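# Seat top cycloid disc on bearing, code opposite

## Task

Put the upper cycloid disc onto the eccentric bearing so it sits down among the pins, with its etched number facing up and its code mark turned half a turn (180 degrees) away from the code on the disc beneath it; anything already correctly assembled must still be that way when the scene ends.

## Robot and tools

Robot: two UR-type arms, left_arm and right_arm, each ending in a 16-motor four-digit hand (index, middle, ring, thumb). left_arm has a left hand, right_arm a right hand. Cameras: cam_high, cam_low (fixed) and cam_left_wrist, cam_right_wrist (on the hands), all 896x504.

Frames. Every position, orientation and velocity in results is in the scene frame: origin at table-top height halfway between the nominal arm bases, +x pointing out over the table, +z up, left_arm on the +y side. Image left/right does not match arm names. Each hand has a hand point whose local axes are: +z toward the tips of the straightened fingers, +y out of the palm face, +x across the palm away from the thumb on the right hand (toward the thumb on the left hand). Printed positions may be a few cm off at long reach.

The 48-number row. One row always covers both arms: numbers 1-6 are left_arm dx, dy, dz, rx, ry, rz; 7-22 are the left hand's motors; 23 and 24 its current_limit and speed; 25-30 right_arm dx..rz; 31-46 the right hand's motors; 47-48 its current_limit and speed. Every value lies in [-1, 1].
- dx, dy, dz, rx, ry, rz: an offset, not a pose, measured along scene-frame axes from that arm's "Hand target" as it stood when the action or move began. 1.0 equals 0.6 m for translation or 180 degrees for rotation; rx, ry, rz form one rotation vector, turned about the Hand target position. All six zero re-requests the current Hand target. Repeating an offset in a new call moves again. Orientation commands are clipped to within 32 degrees of the measured orientation per step.
- Motor numbers, in this exact order: index_mcp, index_abd, index_pip, index_dip, middle_mcp, middle_abd, middle_pip, middle_dip, ring_mcp, ring_abd, ring_pip, ring_dip, thumb_cmc, thumb_axl, thumb_mcp, thumb_ipl. Each is an absolute goal angle scaled linearly between that hinge's two stops. Straight values: _mcp -0.75, _abd 0.00, _pip -0.58, _dip -0.70, thumb_cmc -0.71, thumb_axl -0.68, thumb_mcp -0.23, thumb_ipl -0.17. Toward +1 the finger hinges curl toward the palm; _abd swings a finger away from the thumb; thumb_cmc brings the thumb round in front of the palm. A 0 is a real goal, not "unchanged": to keep a hand as it is, copy back its hand_goal, hand_current_limit and hand_speed.
- current_limit: -1 to +1 maps to 0-550 mA (minimum 11 mA); it also limits hinge speed. speed: set-point rate of (speed+1)/2 x 8.5 rad/s. Start values +0.4 and -0.6; last sent values persist.

Tools.
- execute_actions(actions, cameras): actions is a list of actions; each action is a list of up to 15 rows, one per 1/30 s step; a short table repeats its last row. Every row in an action counts from that action's starting Hand target. Empty list returns state plus images.
- move(target, speed, blend, stop_force, zero, blocking, cameras): straight-line paths for both hand points. target is one 48-number row or a list of up to 15 rows, all offsets from the same starting Hand targets. speed in m/s, 0.002-3.2 (default 0.25; turning up to twice that in rad/s), one value or one per target. blend in m rounds corners in a list (0 = stop at each). stop_force in N, 4-120, ends an arm's path when its wrist sensor feels that much push; unreliable while the hand rotates; omit it when backing off a contact. zero (default true) re-zeroes before the move; blocking=false returns early (not allowed with stop_force). Whole move capped at 10 s. Paths ignore obstacles and the other arm; avoid sweeping near an arm's own base.
- wait(seconds 0-10): holds last commands.
- stop(): brakes a running move.
- zoom_image(camera, region=[x0,y0,x1,y1]) in pixels of the latest image, at most 504 by 504.
- zero_wrist_force(arm): re-zeroes that arm's sensor.
- read_manual(section): licence text only.
- finished_scene(scene): ends the scene irreversibly; the goal must hold without the robot.

Results. Per arm: end_effector_position (m), end_effector_quat_wxyz, velocities, Hand target (basis of the next offsets; the hand often rests slightly short of it, so resend the gap as an offset), Joint positions and torques (positive toward larger joint numbers), Wrist force/torque in the hand point's axes plus the peak since last shown. Per hand: hand_goal, hand_measured, hand_current_ma, hand_state (moving, goal, blocked, overload). A move adds a "move:" line such as done, off_target, moving, held or fault, and limits=paced/held. Warnings: MOTOR HOT, HAND FAULT (the rest of that reply's robot calls are skipped), OVER-TEMPERATURE FAULT.

Avoid: dropping the disc or letting it fall off the table; releasing a moving part; fast impacts; pushing even slightly beyond a firm contact (force about 150 N or joint load limits cause a 10 s arm stop); pressing the two arms or hands against each other; gripping so hard that a motor sits at 495 mA or more for 5 s (it shuts down for 10 s). Approach contacts slowly with stop_force, and check the disc's number and code orientation with zoomed images before finishing.

Each tool is called after ">>>" as a command line: name --argument value for each argument, lists and objects as JSON in quotes; but a table of rows of numbers goes row by row, as --pt "numbers of a row", without its own name.

## Session

>>> execute_actions --actions '[]'

>>> zoom_image --camera "cam_high" --region '[220, 100, 620, 300]'

Scene clock: 0.00 s.
left_arm: end_effector_position=(+0.3233, +0.9060, +0.3649) hand_goal=(-0.754, +0.000, -0.576, -0.696, -0.754, +0.000, -0.576, -0.696, -0.754, +0.000, -0.576, -0.696, -0.714, -0.678, -0.226, -0.168) hand_measured=(-0.754, +0.000, -0.576, -0.696, -0.754, +0.000, -0.576, -0.696, -0.754, +0.000, -0.576, -0.696, -0.714, -0.678, -0.226, -0.168) hand_current_ma=(+0, +0, +0, +0, +0, +0, +0, +0, +0, +0, +0, +0, +0, +0, +0, +0) hand_state=(goal, goal, goal, goal, goal, goal, goal, goal, goal, goal, goal, goal, goal, goal, goal, goal) hand_current_limit=0.40 hand_speed=-0.60 end_effector_quat_wxyz=(-0.139, +0.770, -0.076, -0.619) | right_arm: end_effector_position=(+0.6634, +0.3876, +0.2435) hand_goal=(-0.754, +0.000, -0.576, -0.696, -0.754, +0.000, -0.576, -0.696, -0.754, +0.000, -0.576, -0.696, -0.714, -0.678, -0.226, -0.168) hand_measured=(-0.754, +0.000, -0.576, -0.696, -0.754, +0.000, -0.576, -0.696, -0.754, +0.000, -0.576, -0.696, -0.714, -0.678, -0.226, -0.168) hand_current_ma=(+0, +0, +0, +0, +0, +0, +0, +0, +0, +0, +0, +0, +0, +0, +0, +0) hand_state=(goal, goal, goal, goal, goal, goal, goal, goal, goal, goal, goal, goal, goal, goal, goal, goal) hand_current_limit=0.40 hand_speed=-0.60 end_effector_quat_wxyz=(-0.423, +0.345, +0.838, -0.019)
Joint positions: left_arm=[0.355 -1.216 2.056 2.059 0.959 -1.553] | right_arm=[0.693 -0.3 0.27 2.18 0.873 2.784]
Joint velocities: within noise
Joint torques (N m): no reading
Wrist force (N): no reading
Wrist torque (N m): no reading
Wrist force, peak (N): no reading
Hand target: left_arm +0.3233, +0.9060, +0.3649; -0.139, +0.770, -0.076, -0.619 | right_arm +0.6634, +0.3876, +0.2435; -0.423, +0.345, +0.838, -0.019
camera_calibration:
cam_left_wrist: T_world_to_cam=[[-0.0105334, 0.539845, 0.841699, -0.826216], [0.914875, 0.34495, -0.209793, -0.575562], [-0.403599, 0.76784, -0.497524, -0.253222], [0, 0, 0, 1]] pos_world=[0.415665, 0.839002, 0.448692]
cam_right_wrist: T_world_to_cam=[[0.624459, 0.0292913, -0.780508, -0.195989], [0.454792, -0.826055, 0.332864, -0.106042], [-0.634992, -0.562828, -0.529159, 0.891066], [0, 0, 0, 1]] pos_world=[0.736434, 0.419662, 0.353842]

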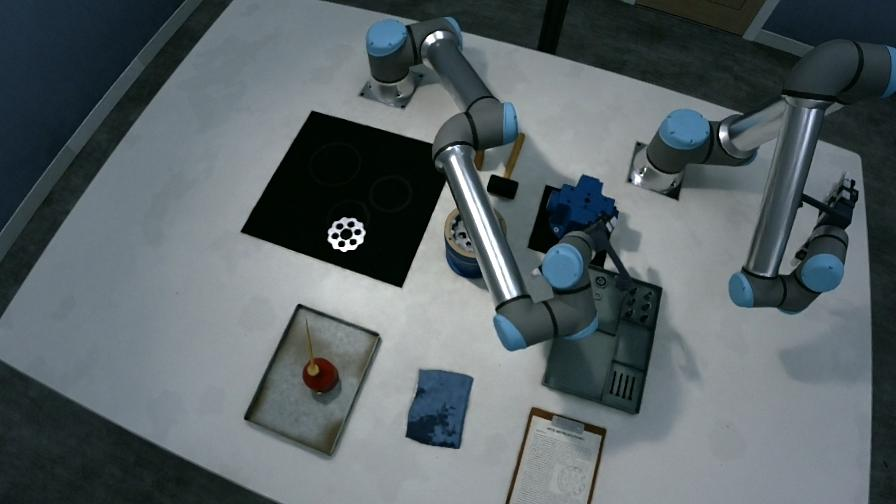

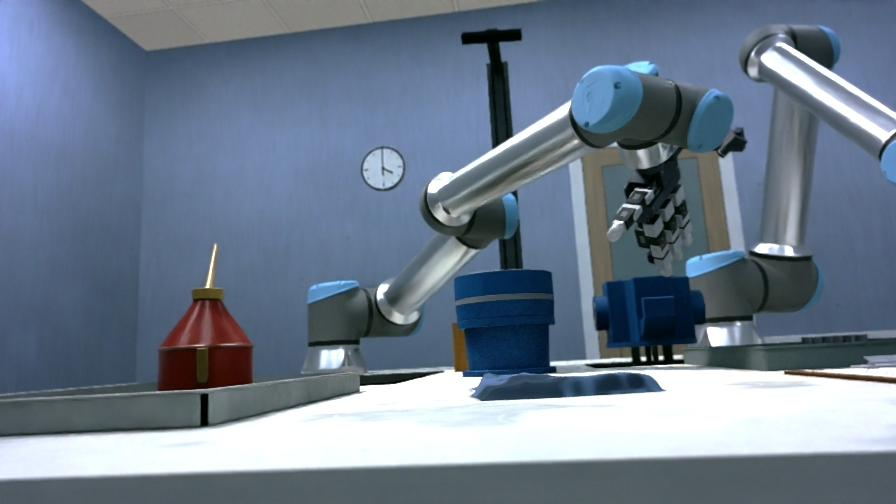

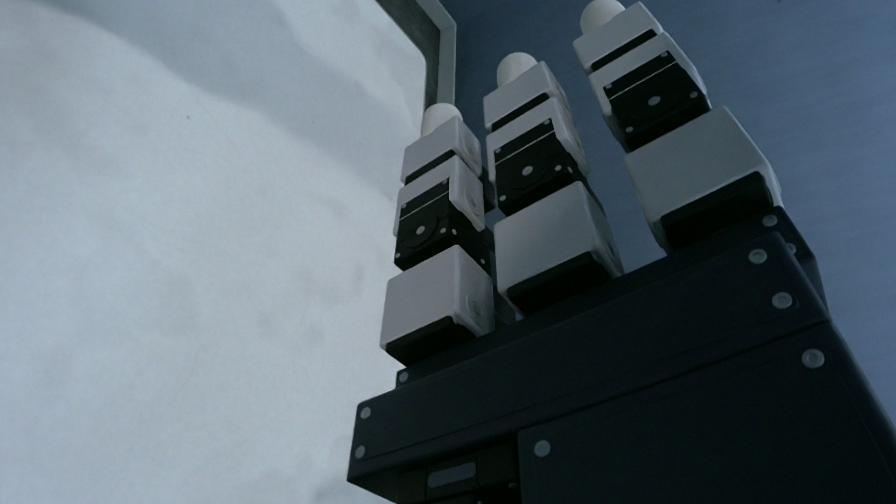

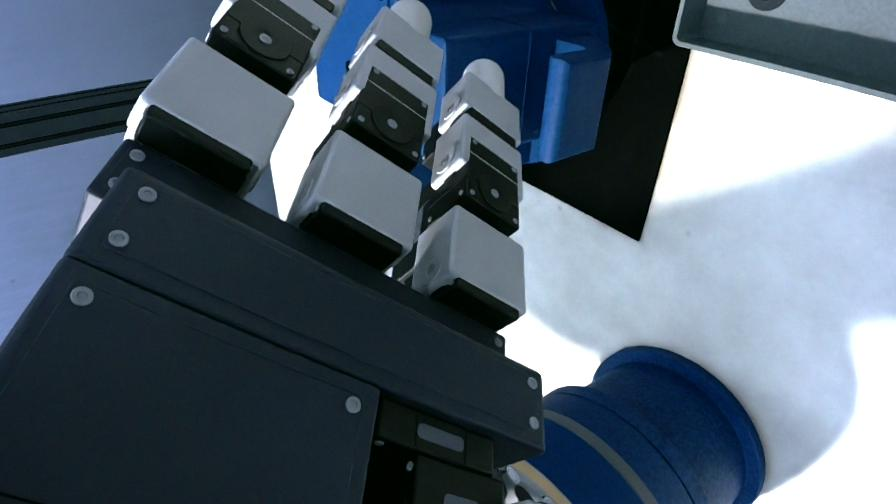

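Scaled by 1.260 from the camera's 896x504 image, which has a finer 1280x720 frame.

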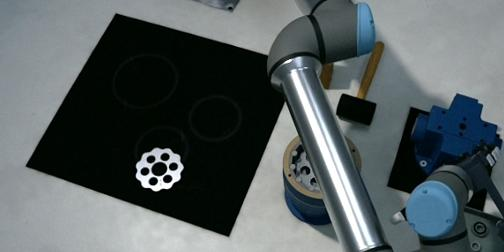

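>>> move --pt "0 0 0 0 0 0 -0.754 0 -0.576 -0.696 -0.754 0 -0.576 -0.696 -0.754 0 -0.576 -0.696 -0.714 -0.678 -0.226 -0.168 0.4 -0.6 0 0 0.4 0 0 0 -0.754 0 -0.576 -0.696 -0.754 0 -0.576 -0.696 -0.754 0 -0.576 -0.696 -0.714 -0.678 -0.226 -0.168 0.4 -0.6" --pt "0 0 0 0 0 0 -0.754 0 -0.576 -0.696 -0.754 0 -0.576 -0.696 -0.754 0 -0.576 -0.696 -0.714 -0.678 -0.226 -0.168 0.4 -0.6 0 -0.6 0.4 -0.126 0.0785 -0.3215 -0.754 0 -0.576 -0.696 -0.754 0 -0.576 -0.696 -0.754 0 -0.576 -0.696 -0.714 -0.678 -0.226 -0.168 0.4 -0.6" --pt "0 0 0 0 0 0 -0.754 0 -0.576 -0.696 -0.754 0 -0.576 -0.696 -0.754 0 -0.576 -0.696 -0.714 -0.678 -0.226 -0.168 0.4 -0.6 0.0 -1.0 0.4 -0.252 0.157 -0.643 -0.754 0 -0.576 -0.696 -0.754 0 -0.576 -0.696 -0.754 0 -0.576 -0.696 -0.714 -0.678 -0.226 -0.168 0.4 -0.6" --speed '[0.4,0.6,0.6]' --blend '[0.08,0.1,0]' --cameras '["cam_high", "cam_low"]'

Scene clock: 5.43 s.
left_arm: end_effector_position=(+0.3233, +0.9060, +0.3649) hand_goal=(-0.754, +0.000, -0.576, -0.696, -0.754, +0.000, -0.576, -0.696, -0.754, +0.000, -0.576, -0.696, -0.714, -0.678, -0.226, -0.168) hand_measured=(-0.754, -0.002, -0.576, -0.696, -0.754, -0.002, -0.576, -0.696, -0.754, -0.002, -0.576, -0.696, -0.714, -0.678, -0.226, -0.168) hand_current_ma=(+0, +0, +0, +0, +0, +0, +0, +0, +0, +0, +0, +0, +0, +0, +0, +0) hand_state=(goal, goal, goal, goal, goal, goal, goal, goal, goal, goal, goal, goal, goal, goal, goal, goal) hand_current_limit=0.40 hand_speed=-0.60 end_effector_quat_wxyz=(-0.139, +0.770, -0.076, -0.619) | right_arm: end_effector_position=(+0.6634, -0.2123, +0.4835) hand_goal=(-0.754, +0.000, -0.576, -0.696, -0.754, +0.000, -0.576, -0.696, -0.754, +0.000, -0.576, -0.696, -0.714, -0.678, -0.226, -0.168) hand_measured=(-0.748, +0.000, -0.576, -0.696, -0.748, +0.000, -0.576, -0.696, -0.750, +0.000, -0.576, -0.696, -0.710, -0.678, -0.224, -0.168) hand_current_ma=(+4, +0, +0, +0, +4, +0, +0, +0, +4, +0, +0, +0, +3, +0, +1, +0) hand_state=(goal, goal, goal, goal, goal, goal, goal, goal, goal, goal, goal, goal, goal, goal, goal, goal) hand_current_limit=0.40 hand_speed=-0.60 end_effector_quat_wxyz=(-0.259, +0.966, +0.000, +0.000)
Joint positions: left_arm=[0.355 -1.216 2.056 2.059 0.959 -1.553] | right_arm=[0.149 -1.223 1.24 1.494 1.049 4.832]
Joint torques (N m): left_arm=[-2.89 -58.35 -27.73 3.12 -0.58 0.46] | right_arm=[-15.88 -86.88 -30.23 1.4 1.18 3.36]
Wrist force (N): left_arm=[-0.2 -0.2 -0.1] | right_arm=[-0.5 0.0 -0.4]
Wrist torque (N m): left_arm=[-0.02 0.03 -0.02] | right_arm=[-0.06 0.14 -0.15]
Wrist force, peak (N): left_arm=[-0.3 -0.2 -0.5] | right_arm=[-2.2 0.7 1.5]
Hand target: left_arm +0.3233, +0.9060, +0.3649; -0.139, +0.770, -0.076, -0.619 | right_arm +0.6634, -0.2124, +0.4835; -0.259, +0.966, +0.000, +0.000
Off the commanded pose: left_arm 0.000 m, 0 deg | right_arm 0.000 m, 0 deg.
elbow stopped short (right arm): the move would have taken joint 3 (elbow) straighter than the controller allows.
move: done
Images, in order (width x height): cam_high 896x504, cam_low 896x504.

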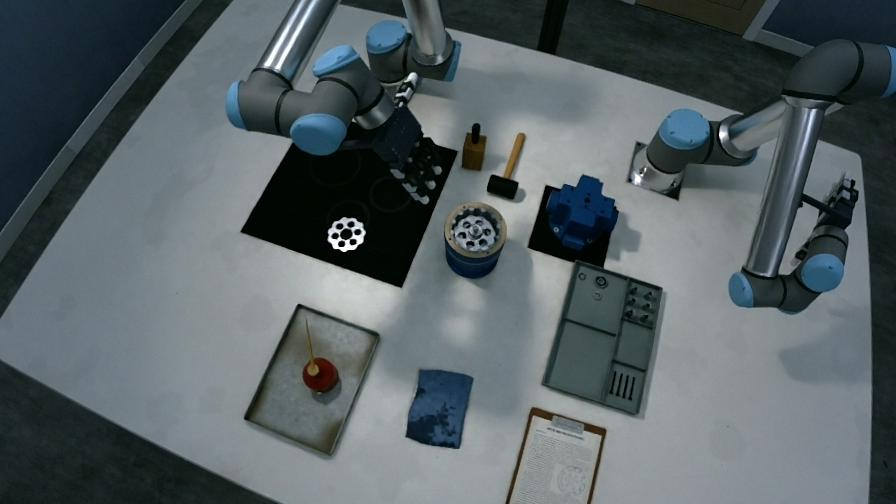

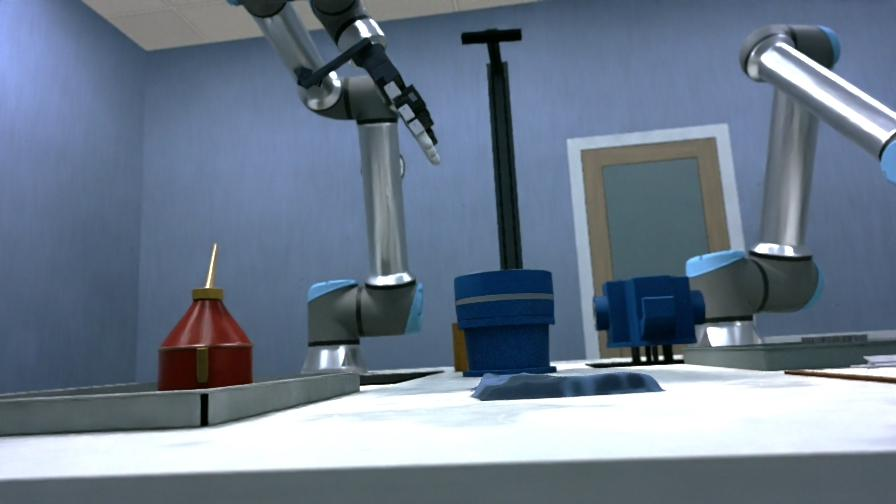

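>>> zoom_image --camera "cam_high" --region '[316, 204, 376, 264]'

>>> zoom_image --camera "cam_high" --region '[435, 195, 515, 275]'

>>> zoom_image --camera "cam_low" --region '[340, 330, 460, 400]'

Scaled by 8.400 from the camera's 896x504 image, which has a finer 1280x720 frame.

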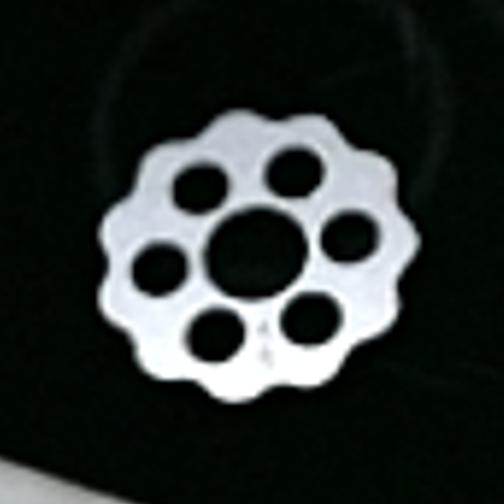

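Scaled by 6.300 from the camera's 896x504 image, which has a finer 1280x720 frame.

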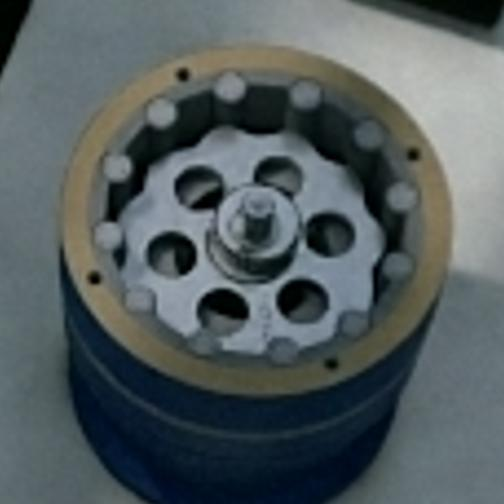

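Scaled by 4.200 from the camera's 896x504 image, which has a finer 1280x720 frame.

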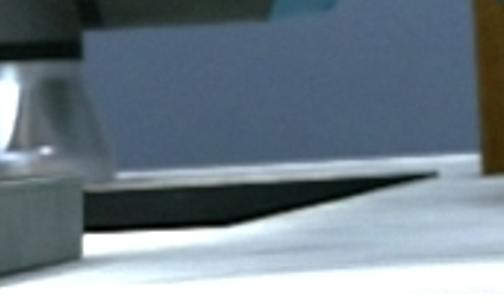

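>>> move --target '[0,0,0,0,0,0,-1,0,-0.576,-0.696,-1,0,-0.576,-0.696,-0.754,0,-0.576,-0.696,-0.714,-0.678,-0.226,-0.168,0.6,-0.6,0.1243,-0.4262,-0.5558,0,0,0,-0.342,0.044,-0.577,-0.696,-0.342,-0.044,-0.577,-0.696,0.3,0,0.6,0,-0.714,-0.678,-0.226,-0.168,0.4,-0.6]' --speed 0.25 --cameras '["all"]'

>>> zoom_image --camera "cam_low" --region '[240, 290, 400, 400]'

>>> zoom_image --camera "cam_high" --region '[300, 170, 400, 270]'

Scene clock: 9.63 s.
left_arm: end_effector_position=(+0.3233, +0.9060, +0.3649) hand_goal=(-1.000, +0.000, -0.576, -0.696, -1.000, +0.000, -0.576, -0.696, -0.754, +0.000, -0.576, -0.696, -0.714, -0.678, -0.226, -0.168) hand_measured=(-0.994, -0.002, -0.576, -0.696, -0.994, -0.002, -0.576, -0.696, -0.754, -0.002, -0.576, -0.696, -0.714, -0.678, -0.226, -0.168) hand_current_ma=(+2, +0, +0, +0, +2, +0, +0, +0, +0, +0, +0, +0, +0, +0, +0, +0) hand_state=(goal, goal, goal, goal, goal, goal, goal, goal, goal, goal, goal, goal, goal, goal, goal, goal) hand_current_limit=0.60 hand_speed=-0.60 end_effector_quat_wxyz=(-0.139, +0.770, -0.076, -0.619) | right_arm: end_effector_position=(+0.7379, -0.4680, +0.1502) hand_goal=(-0.342, +0.044, -0.578, -0.696, -0.342, -0.044, -0.578, -0.696, +0.300, +0.000, +0.600, +0.000, -0.714, -0.678, -0.226, -0.168) hand_measured=(-0.342, +0.040, -0.576, -0.696, -0.342, -0.042, -0.576, -0.696, +0.284, +0.000, +0.592, -0.004, -0.710, -0.678, -0.224, -0.168) hand_current_ma=(+0, -2, +1, +0, +0, +1, +1, +0, -21, +0, -6, -2, +3, +0, +1, +0) hand_state=(goal, goal, goal, goal, goal, goal, goal, goal, goal, goal, goal, goal, goal, goal, goal, goal) hand_current_limit=0.40 hand_speed=-0.60 end_effector_quat_wxyz=(-0.259, +0.966, +0.000, +0.000)
Joint positions: left_arm=[0.355 -1.216 2.056 2.059 0.959 -1.553] | right_arm=[-0.221 -1.002 1.573 1.151 1.067 4.408]
Joint torques (N m): left_arm=[-2.42 -57.9 -27.57 2.91 -0.3 0.51] | right_arm=[-16.79 -57.56 -42.82 1.98 1.24 -2.81]
Wrist force (N): left_arm=[-0.3 -0.3 -0.2] | right_arm=[-0.8 -0.3 0.2]
Wrist torque (N m): left_arm=[-0.03 0.03 0.02] | right_arm=[0.18 0.16 0.08]
Wrist force, peak (N): left_arm=[0.5 -0.4 -0.2] | right_arm=[-0.7 -1.8 -1.4]
Hand target: left_arm +0.3233, +0.9060, +0.3649; -0.139, +0.770, -0.076, -0.619 | right_arm +0.7380, -0.4681, +0.1501; -0.259, +0.966, +0.000, +0.000
Off the commanded pose: left_arm 0.000 m, 0 deg | right_arm 0.000 m, 0 deg.
move: done
camera_calibration:
cam_left_wrist: T_world_to_cam=[[-0.0105334, 0.539845, 0.841699, -0.826216], [0.914875, 0.34495, -0.209793, -0.575562], [-0.403599, 0.76784, -0.497524, -0.253222], [0, 0, 0, 1]] pos_world=[0.415665, 0.839002, 0.448692]
cam_right_wrist: T_world_to_cam=[[-0.778348, -0.51226, -0.362994, 0.428746], [-0.442915, 0.0382451, 0.895747, 0.166727], [-0.444973, 0.857978, -0.256656, 0.891211], [0, 0, 0, 1]] pos_world=[0.804124, -0.551387, 0.235022]

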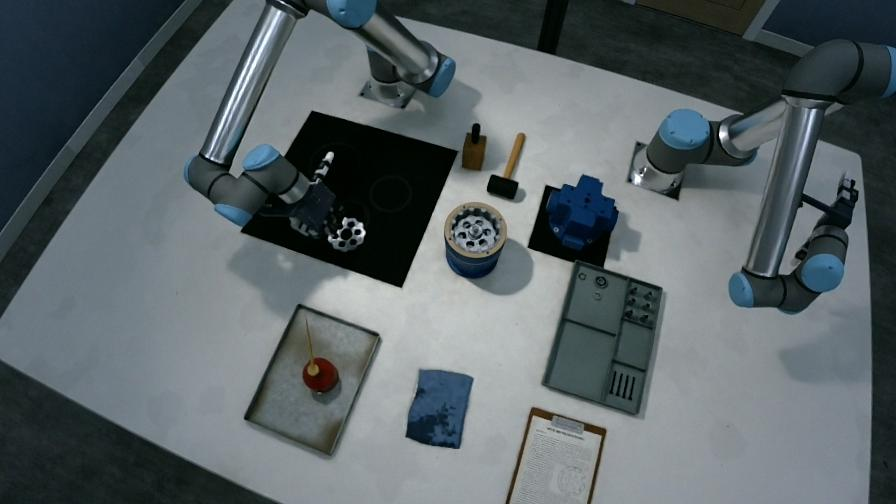

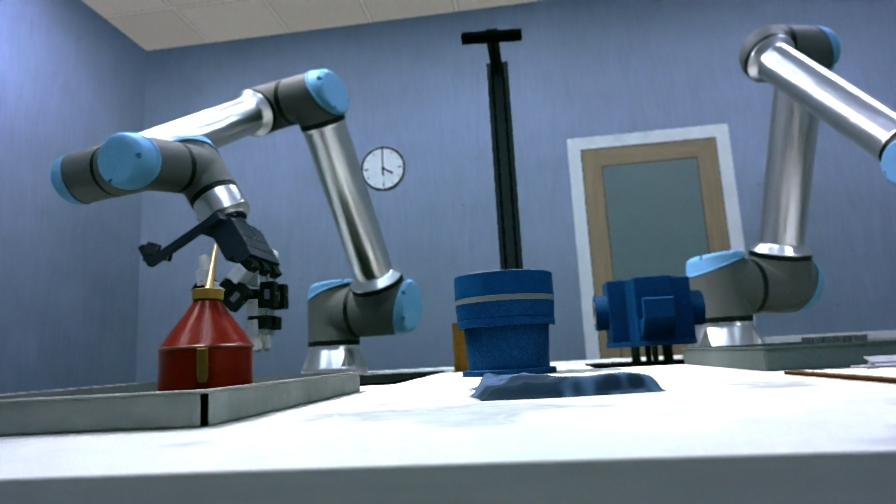

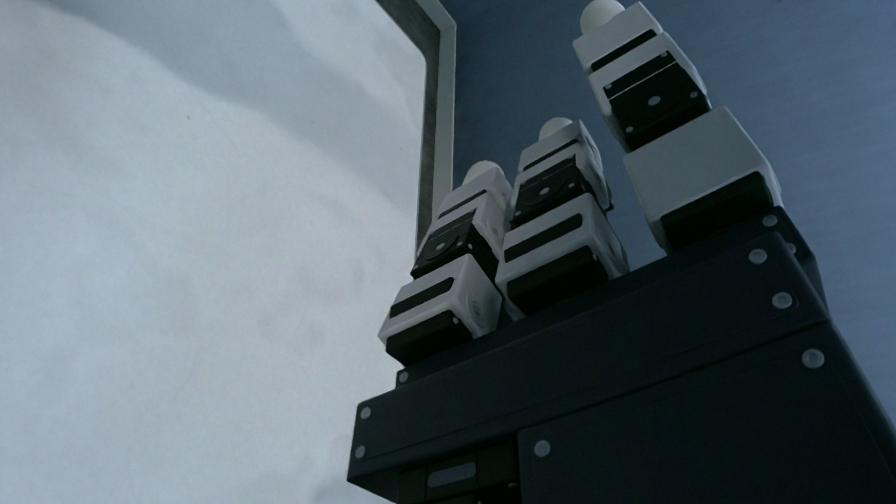

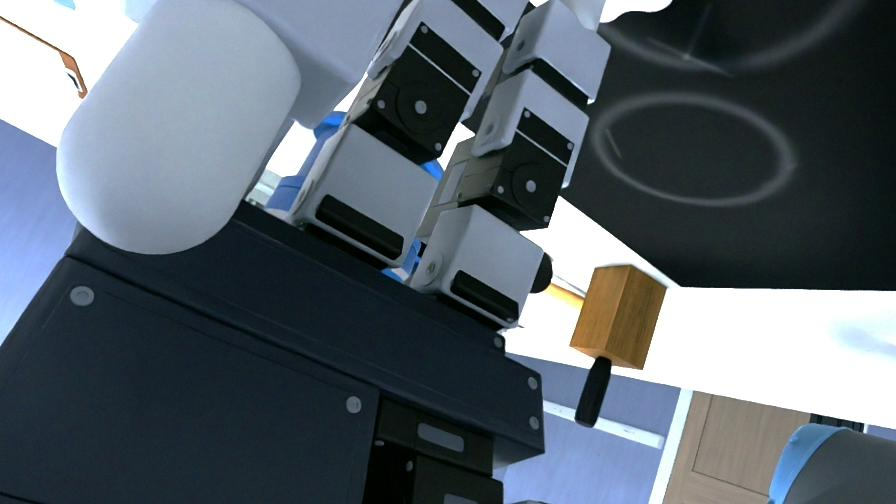

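Scaled by 3.150 from the camera's 896x504 image, which has a finer 1280x720 frame.

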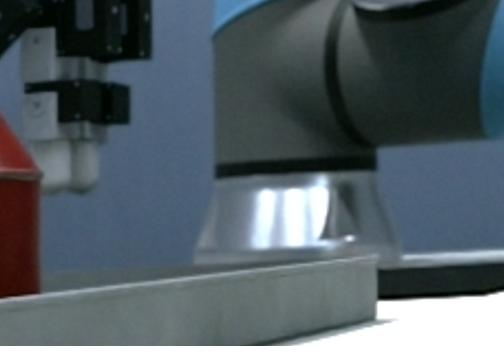

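Scaled by 5.040 from the camera's 896x504 image, which has a finer 1280x720 frame.

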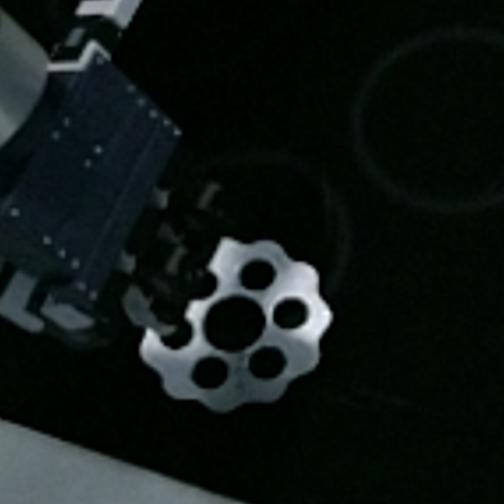

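>>> move --target '[0.211,-0.76,0.31,-0.2512,-0.0527,-0.2707,0.6,0,0.6,0.3,0.6,0,0.6,0.3,0.6,0,0.6,0.3,-0.714,-0.678,-0.226,-0.168,0.6,-0.6,0,0,0,0,0,0,-0.342,0.044,-0.577,-0.696,-0.342,-0.044,-0.577,-0.696,0.3,0,0.6,0,-0.714,-0.678,-0.226,-0.168,0.4,-0.6]' --speed 0.5 --cameras '["cam_high"]'

Scene clock: 12.77 s.
left_arm: end_effector_position=(+0.4499, +0.4501, +0.5509) hand_goal=(+0.600, +0.000, +0.600, +0.300, +0.600, +0.000, +0.600, +0.300, +0.600, +0.000, +0.600, +0.300, -0.714, -0.678, -0.226, -0.168) hand_measured=(+0.536, -0.002, +0.568, +0.292, +0.482, -0.002, +0.584, +0.312, +0.480, -0.002, +0.584, +0.310, -0.714, -0.678, -0.226, -0.168) hand_current_ma=(-112, +0, -33, -3, -313, +0, -11, +5, -317, +0, -11, +5, +0, +0, +0, +0) hand_state=(blocked, goal, blocked, goal, blocked, goal, goal, goal, blocked, goal, goal, goal, goal, goal, goal, goal) hand_current_limit=0.60 hand_speed=-0.60 end_effector_quat_wxyz=(-0.083, +0.711, -0.591, -0.371) | right_arm: end_effector_position=(+0.7380, -0.4681, +0.1501) hand_goal=(-0.342, +0.044, -0.578, -0.696, -0.342, -0.044, -0.578, -0.696, +0.300, +0.000, +0.600, +0.000, -0.714, -0.678, -0.226, -0.168) hand_measured=(-0.342, +0.040, -0.576, -0.696, -0.342, -0.042, -0.576, -0.696, +0.284, +0.000, +0.592, -0.004, -0.710, -0.678, -0.224, -0.168) hand_current_ma=(+0, -2, +1, +0, +0, +1, +1, +0, -21, +0, -6, -2, +3, +0, +1, +0) hand_state=(goal, goal, goal, goal, goal, goal, goal, goal, goal, goal, goal, goal, goal, goal, goal, goal) hand_current_limit=0.40 hand_speed=-0.60 end_effector_quat_wxyz=(-0.259, +0.966, +0.000, +0.000)
Joint positions: left_arm=[-0.633 -1.41 1.686 2.062 1.407 -0.93] | right_arm=[-0.221 -1.002 1.573 1.151 1.067 4.407]
Joint torques (N m): left_arm=[-11.94 -40.13 -49.84 8.13 1.47 3.69] | right_arm=[-16.17 -56.41 -42.42 1.86 1.09 -2.77]
Wrist force (N): left_arm=[0.0 -0.1 0.7] | right_arm=[-0.8 -0.3 0.2]
Wrist torque (N m): left_arm=[-0.05 -0.21 -0.26] | right_arm=[0.16 0.15 0.08]
Wrist force, peak (N): left_arm=[0.4 -1.6 1.4] | right_arm=[-1.3 0.2 0.1]
Hand target: left_arm +0.4499, +0.4500, +0.5509; -0.083, +0.711, -0.592, -0.371 | right_arm +0.7380, -0.4681, +0.1501; -0.259, +0.966, +0.000, +0.000
Off the commanded pose: left_arm 0.000 m, 0 deg | right_arm 0.000 m, 0 deg.
move: done
Images, in order (width x height): cam_high 896x504.

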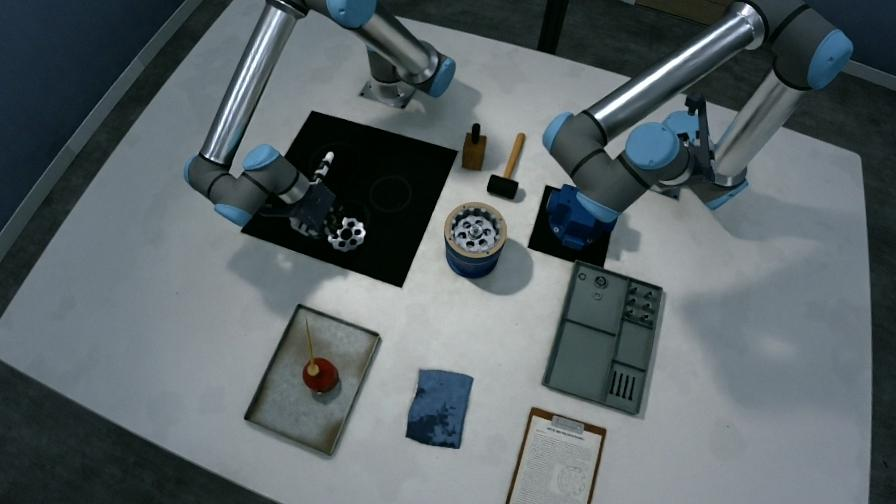

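>>> move --target '[0.32,-0.773,-0.318,-0.2512,-0.0527,-0.2707,0.45,0,0.55,0.3,0.45,0,0.55,0.3,0.45,0,0.55,0.3,-0.714,-0.678,-0.226,-0.168,0.6,-0.6,0,0,0,0,0,0,-0.342,0.044,-0.577,-0.696,-0.342,-0.044,-0.577,-0.696,0.3,0,0.6,0,-0.714,-0.678,-0.226,-0.168,0.4,-0.6]' --speed 0.4 --cameras '["cam_high", "cam_left_wrist"]'

Scene clock: 15.10 s.
left_arm: end_effector_position=(+0.6419, -0.0137, +0.3601) hand_goal=(+0.450, +0.000, +0.550, +0.300, +0.450, +0.000, +0.550, +0.300, +0.450, +0.000, +0.550, +0.300, -0.714, -0.678, -0.226, -0.168) hand_measured=(+0.444, -0.002, +0.550, +0.298, +0.444, -0.002, +0.552, +0.304, +0.444, -0.002, +0.552, +0.304, -0.714, -0.678, -0.224, -0.168) hand_current_ma=(-2, +0, +0, +0, -2, +0, +0, +1, -2, +0, +0, +1, +0, +0, +1, +0) hand_state=(goal, goal, goal, goal, goal, goal, goal, goal, goal, goal, goal, goal, goal, goal, goal, goal) hand_current_limit=0.60 hand_speed=-0.60 end_effector_quat_wxyz=(+0.000, -0.415, +0.910, +0.000) | right_arm: end_effector_position=(+0.7380, -0.4681, +0.1501) hand_goal=(-0.342, +0.044, -0.578, -0.696, -0.342, -0.044, -0.578, -0.696, +0.300, +0.000, +0.600, +0.000, -0.714, -0.678, -0.226, -0.168) hand_measured=(-0.342, +0.040, -0.576, -0.696, -0.342, -0.042, -0.576, -0.696, +0.284, +0.000, +0.592, -0.004, -0.710, -0.678, -0.224, -0.168) hand_current_ma=(+0, -2, +1, +0, +0, +1, +1, +0, -21, +0, -6, -2, +3, +0, +1, +0) hand_state=(goal, goal, goal, goal, goal, goal, goal, goal, goal, goal, goal, goal, goal, goal, goal, goal) hand_current_limit=0.40 hand_speed=-0.60 end_effector_quat_wxyz=(-0.259, +0.966, +0.000, +0.000)
Joint positions: left_arm=[-0.926 -0.81 0.841 1.54 1.571 -0.259] | right_arm=[-0.221 -1.002 1.573 1.151 1.067 4.407]
Joint torques (N m): left_arm=[-8.81 -86.14 -49.1 8.02 1.77 3.53] | right_arm=[-16.28 -56.78 -42.42 2.02 1.06 -2.82]
Wrist force (N): left_arm=[0.1 0.0 1.2] | right_arm=[-1.3 0.0 0.3]
Wrist torque (N m): left_arm=[-0.09 -0.14 -0.19] | right_arm=[0.20 0.21 0.04]
Wrist force, peak (N): left_arm=[1.8 -1.4 1.5] | right_arm=[-1.3 -0.3 0.1]
Hand target: left_arm +0.6419, -0.0138, +0.3601; +0.000, -0.415, +0.910, +0.000 | right_arm +0.7380, -0.4681, +0.1501; -0.259, +0.966, +0.000, +0.000
Off the commanded pose: left_arm 0.000 m, 0 deg | right_arm 0.000 m, 0 deg.
move: done
camera_calibration:
cam_left_wrist: T_world_to_cam=[[0.980253, 0.19744, -0.0110106, -0.655861], [0.147747, -0.694253, 0.704403, -0.401883], [0.131433, -0.69212, -0.709715, 0.292146], [0, 0, 0, 1]] pos_world=[0.663889, 0.0526848, 0.483207]
Images, in order (width x height): cam_high 896x504, cam_left_wrist 896x504.

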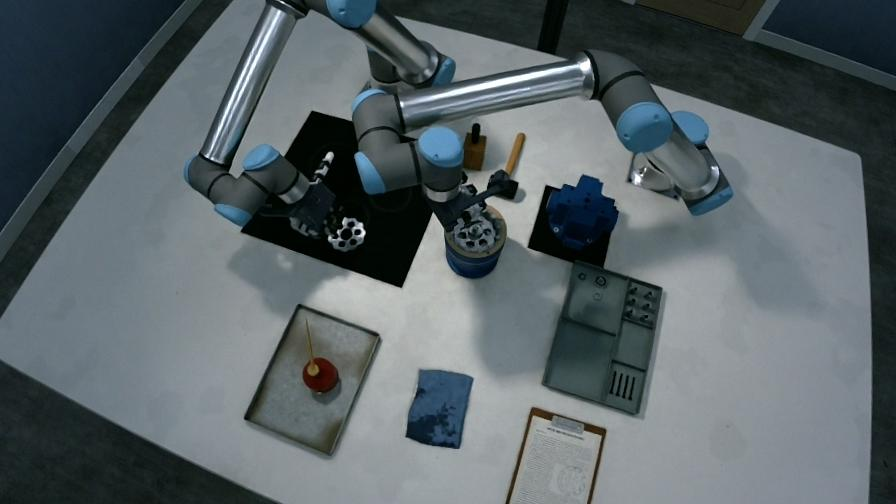

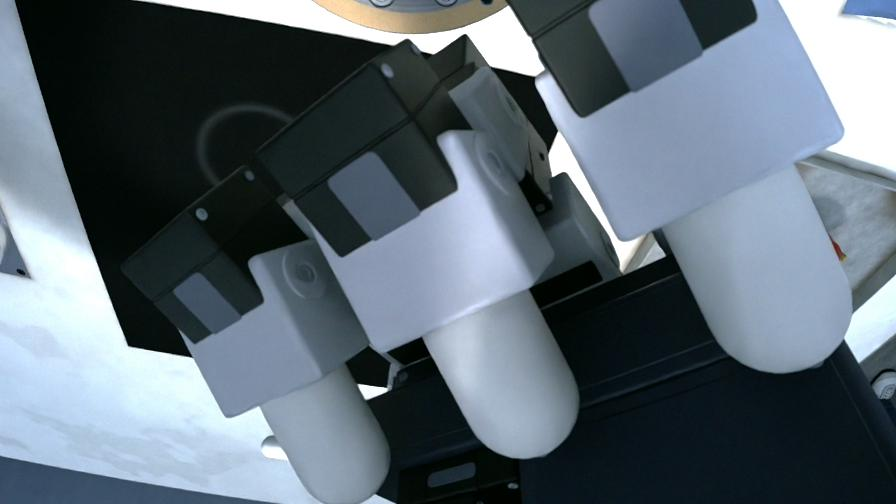

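>>> move --target '[0,0,0.06,0,0,0,-1,0,-0.576,-0.696,-1,0,-0.576,-0.696,-0.754,0,-0.576,-0.696,-0.714,-0.678,-0.226,-0.168,0.6,-0.6,0,0,0,0,0,0,-0.342,0.044,-0.577,-0.696,-0.342,-0.044,-0.577,-0.696,0.3,0,0.6,0,-0.714,-0.678,-0.226,-0.168,0.4,-0.6]' --speed 0.1 --cameras '["all"]'

Scene clock: 17.53 s.
left_arm: end_effector_position=(+0.6419, -0.0138, +0.3961) hand_goal=(-1.000, +0.000, -0.576, -0.696, -1.000, +0.000, -0.576, -0.696, -0.754, +0.000, -0.576, -0.696, -0.714, -0.678, -0.226, -0.168) hand_measured=(-0.990, -0.002, -0.572, -0.694, -0.990, -0.002, -0.574, -0.694, -0.750, -0.002, -0.574, -0.694, -0.714, -0.678, -0.224, -0.168) hand_current_ma=(+4, +0, +1, +0, +5, +0, +1, +0, +1, +0, +0, +1, +0, +0, +1, +0) hand_state=(goal, goal, goal, goal, goal, goal, goal, goal, goal, goal, goal, goal, goal, goal, goal, goal) hand_current_limit=0.60 hand_speed=-0.60 end_effector_quat_wxyz=(+0.000, -0.415, +0.910, +0.000) | right_arm: end_effector_position=(+0.7380, -0.4681, +0.1501) hand_goal=(-0.342, +0.044, -0.578, -0.696, -0.342, -0.044, -0.578, -0.696, +0.300, +0.000, +0.600, +0.000, -0.714, -0.678, -0.226, -0.168) hand_measured=(-0.342, +0.040, -0.576, -0.696, -0.342, -0.042, -0.576, -0.696, +0.284, +0.000, +0.592, -0.004, -0.710, -0.678, -0.224, -0.168) hand_current_ma=(+0, -2, +1, +0, +0, +1, +1, +0, -21, +0, -6, -2, +3, +0, +1, +0) hand_state=(goal, goal, goal, goal, goal, goal, goal, goal, goal, goal, goal, goal, goal, goal, goal, goal) hand_current_limit=0.40 hand_speed=-0.60 end_effector_quat_wxyz=(-0.259, +0.966, +0.000, +0.000)
Joint positions: left_arm=[-0.926 -0.809 0.777 1.603 1.571 -0.259] | right_arm=[-0.221 -1.002 1.573 1.151 1.067 4.407]
Joint torques (N m): left_arm=[-4.2 -90.88 -50.38 7.64 1.01 1.57] | right_arm=[-16.49 -56.56 -42.21 2.16 1.08 -2.75]
Wrist force (N): left_arm=[0.2 -0.7 0.3] | right_arm=[-0.9 -0.3 0.3]
Wrist torque (N m): left_arm=[-0.28 -0.19 -0.21] | right_arm=[0.16 0.16 0.07]
Wrist force, peak (N): left_arm=[0.5 -0.5 1.4] | right_arm=[-1.3 0.0 0.4]
Hand target: left_arm +0.6419, -0.0138, +0.3961; +0.000, -0.415, +0.910, +0.000 | right_arm +0.7380, -0.4681, +0.1501; -0.259, +0.966, +0.000, +0.000
Off the commanded pose: left_arm 0.000 m, 0 deg | right_arm 0.000 m, 0 deg.
move: done
camera_calibration:
cam_left_wrist: T_world_to_cam=[[0.980281, 0.197304, -0.0110133, -0.655455], [0.147645, -0.694235, 0.704442, -0.427265], [0.131343, -0.692177, -0.709676, 0.317669], [0, 0, 0, 1]] pos_world=[0.663889, 0.0525847, 0.519207]
cam_right_wrist: T_world_to_cam=[[-0.778313, -0.512264, -0.363063, 0.428645], [-0.442976, 0.0382057, 0.895719, 0.166854], [-0.444973, 0.857978, -0.256657, 0.891272], [0, 0, 0, 1]] pos_world=[0.804124, -0.551487, 0.234922]

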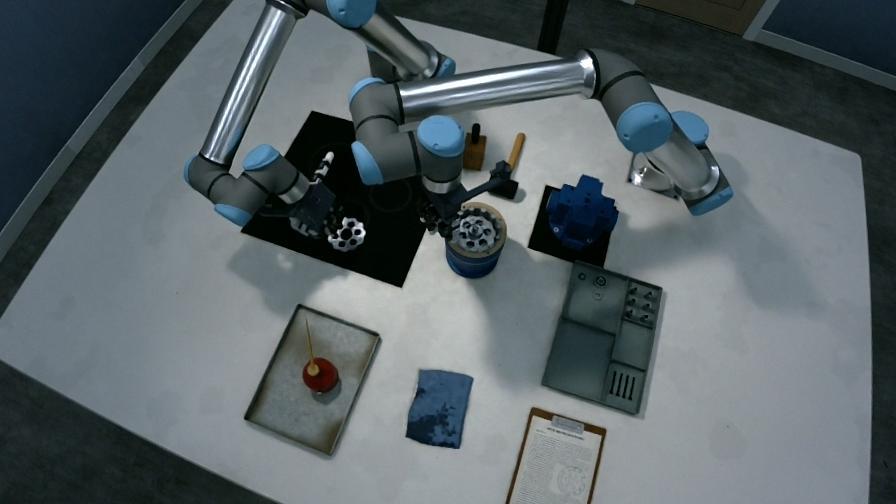

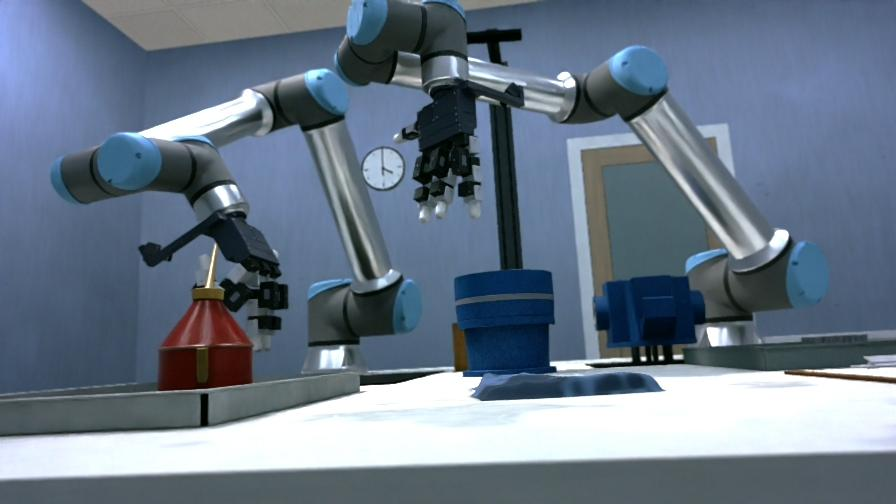

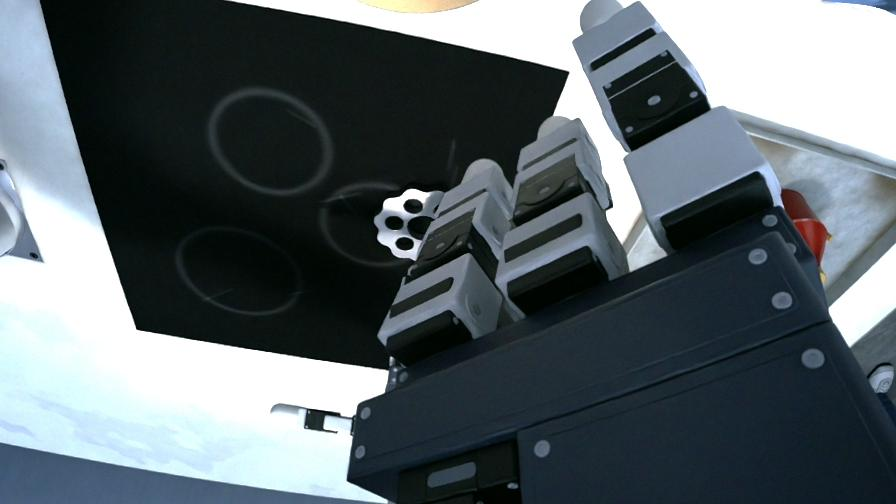

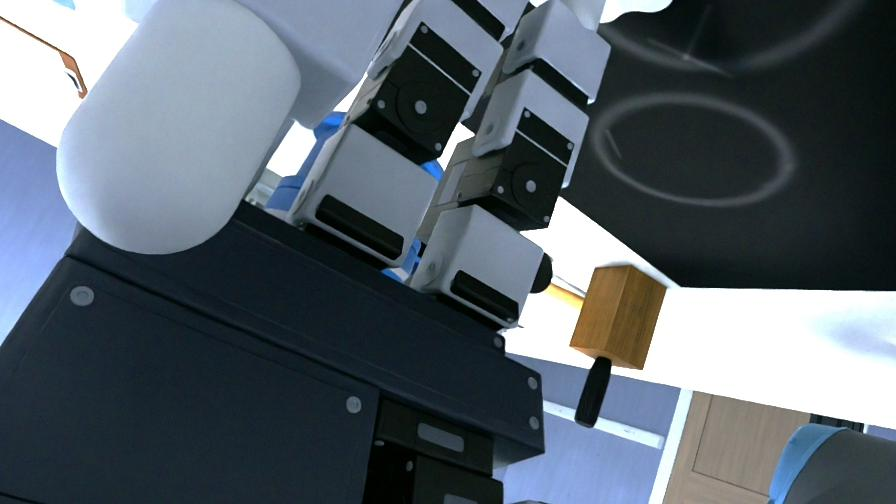

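>>> zoom_image --camera "cam_high" --region '[290, 190, 390, 260]'

>>> zoom_image --camera "cam_left_wrist" --region '[360, 160, 480, 270]'

Scaled by 5.040 from the camera's 896x504 image, which has a finer 1280x720 frame.

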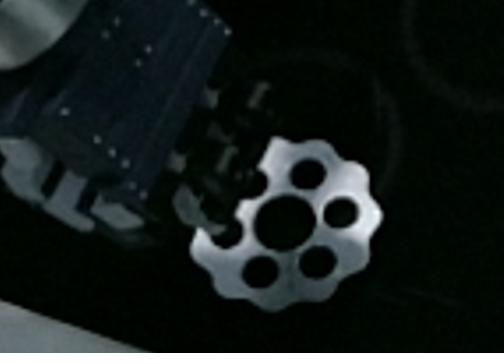

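Scaled by 4.200 from the camera's 896x504 image, which has a finer 1280x720 frame.

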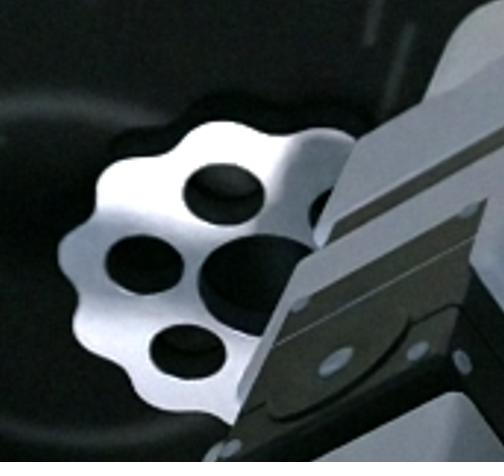

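>>> move --target '[0.24,-0.05,0,0,0,0,-1,0,-0.576,-0.696,-1,0,-0.576,-0.696,-0.754,0,-0.576,-0.696,-0.714,-0.678,-0.226,-0.168,0.6,-0.6,0,0,-0.0733,0,0,0,-0.342,0.044,-0.577,-0.696,-0.342,-0.044,-0.577,-0.696,0.3,0,0.6,0,-0.714,-0.678,-0.226,-0.168,0.4,-0.6]' --speed 0.12 --cameras '["cam_high","cam_left_wrist"]'

>>> zoom_image --camera "cam_high" --region '[290, 190, 390, 260]'

Scene clock: 19.83 s.
left_arm: end_effector_position=(+0.7834, -0.0417, +0.3947) hand_goal=(-1.000, +0.000, -0.576, -0.696, -1.000, +0.000, -0.576, -0.696, -0.754, +0.000, -0.576, -0.696, -0.714, -0.678, -0.226, -0.168) hand_measured=(-0.990, -0.002, -0.572, -0.694, -0.990, -0.002, -0.574, -0.694, -0.750, -0.002, -0.574, -0.694, -0.714, -0.678, -0.224, -0.168) hand_current_ma=(+4, +0, +1, +0, +5, +0, +1, +0, +1, +0, +0, +1, +0, +0, +1, +0) hand_state=(goal, goal, goal, goal, goal, goal, goal, goal, goal, goal, goal, goal, goal, goal, goal, goal) hand_current_limit=0.60 hand_speed=-0.60 end_effector_quat_wxyz=(+0.032, -0.422, +0.903, -0.070) | right_arm: end_effector_position=(+0.7380, -0.4681, +0.1061) hand_goal=(-0.342, +0.044, -0.578, -0.696, -0.342, -0.044, -0.578, -0.696, +0.300, +0.000, +0.600, +0.000, -0.714, -0.678, -0.226, -0.168) hand_measured=(-0.342, +0.040, -0.576, -0.696, -0.342, -0.042, -0.576, -0.696, +0.284, +0.000, +0.592, -0.004, -0.710, -0.678, -0.224, -0.168) hand_current_ma=(+0, -2, +1, +0, +0, +1, +1, +0, -21, +0, -6, -2, +3, +0, +1, +0) hand_state=(goal, goal, goal, goal, goal, goal, goal, goal, goal, goal, goal, goal, goal, goal, goal, goal) hand_current_limit=0.40 hand_speed=-0.60 end_effector_quat_wxyz=(-0.259, +0.966, +0.000, +0.000)
Joint positions: left_arm=[-0.828 -0.442 0.035 1.827 1.545 -0.178] | right_arm=[-0.221 -0.961 1.596 1.087 1.067 4.407]
Joint torques (N m): left_arm=[8.49 -128.7 -46.61 0.3 -2.25 2.39] | right_arm=[-14.66 -56.8 -20.5 1.83 1.14 -1.64]
Wrist force (N): left_arm=[0.1 -0.3 1.0] | right_arm=[-1.0 0.1 0.3]
Wrist torque (N m): left_arm=[-0.30 -0.20 -0.10] | right_arm=[0.18 0.19 0.06]
Wrist force, peak (N): left_arm=[0.2 -1.2 3.0] | right_arm=[-1.2 -0.1 0.4]
Hand target: left_arm +0.7859, -0.0438, +0.3961; +0.000, -0.415, +0.910, +0.000 | right_arm +0.7380, -0.4681, +0.1061; -0.259, +0.966, +0.000, +0.000
Off the commanded pose: left_arm 0.004 m, 9 deg | right_arm 0.000 m, 0 deg.
elbow stopped short (left arm): the move would have taken joint 3 (elbow) straighter than the controller allows.
move: off_target (left_arm)
camera_calibration:
cam_left_wrist: T_world_to_cam=[[0.972353, 0.218999, 0.0810546, -0.81796], [0.0736426, -0.61697, 0.783534, -0.436546], [0.221601, -0.755902, -0.61604, 0.168387], [0, 0, 0, 1]] pos_world=[0.790179, 0.0370803, 0.512081]
Images, in order (width x height): cam_high 896x504, cam_left_wrist 896x504.

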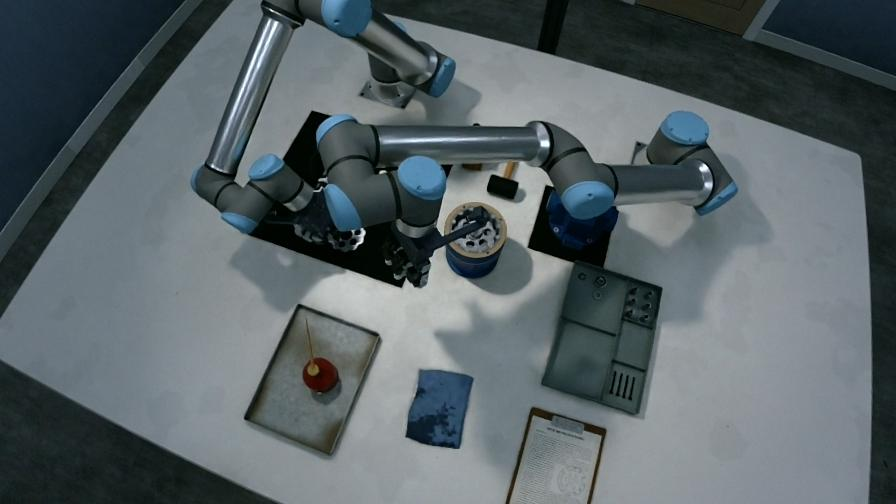

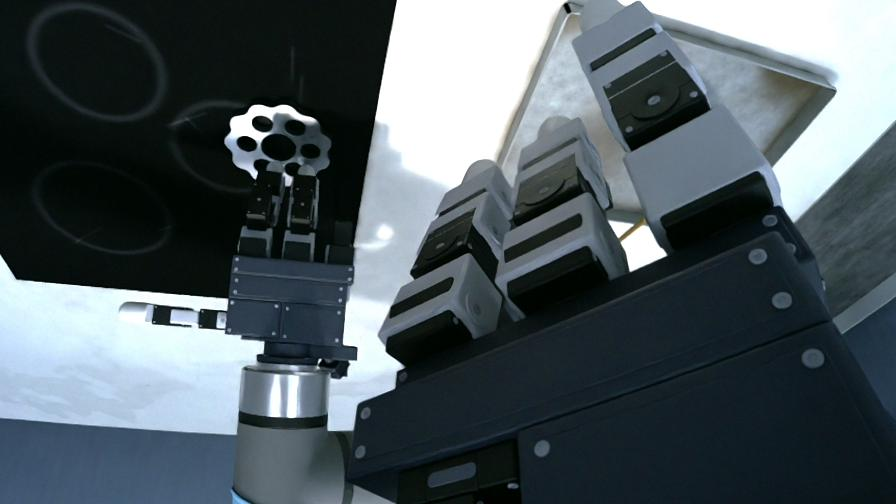

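Scaled by 5.040 from the camera's 896x504 image, which has a finer 1280x720 frame.

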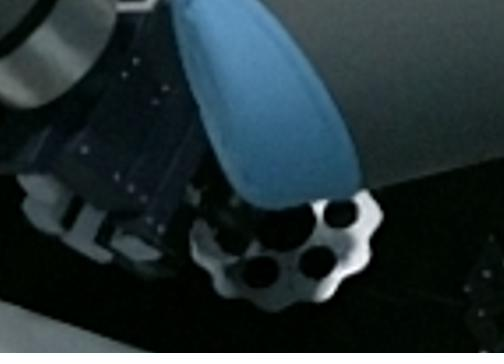

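>>> zoom_image --camera "cam_left_wrist" --region '[210, 90, 350, 210]'

Scaled by 3.600 from the camera's 896x504 image, which has a finer 1280x720 frame.

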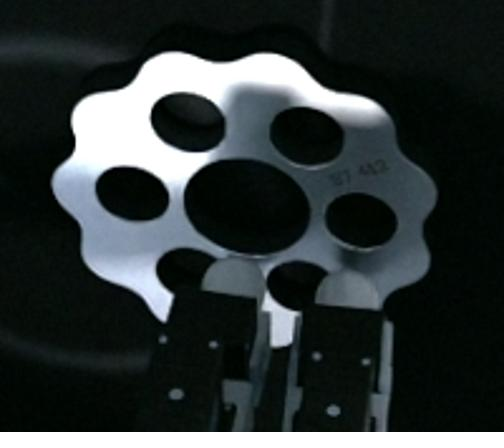

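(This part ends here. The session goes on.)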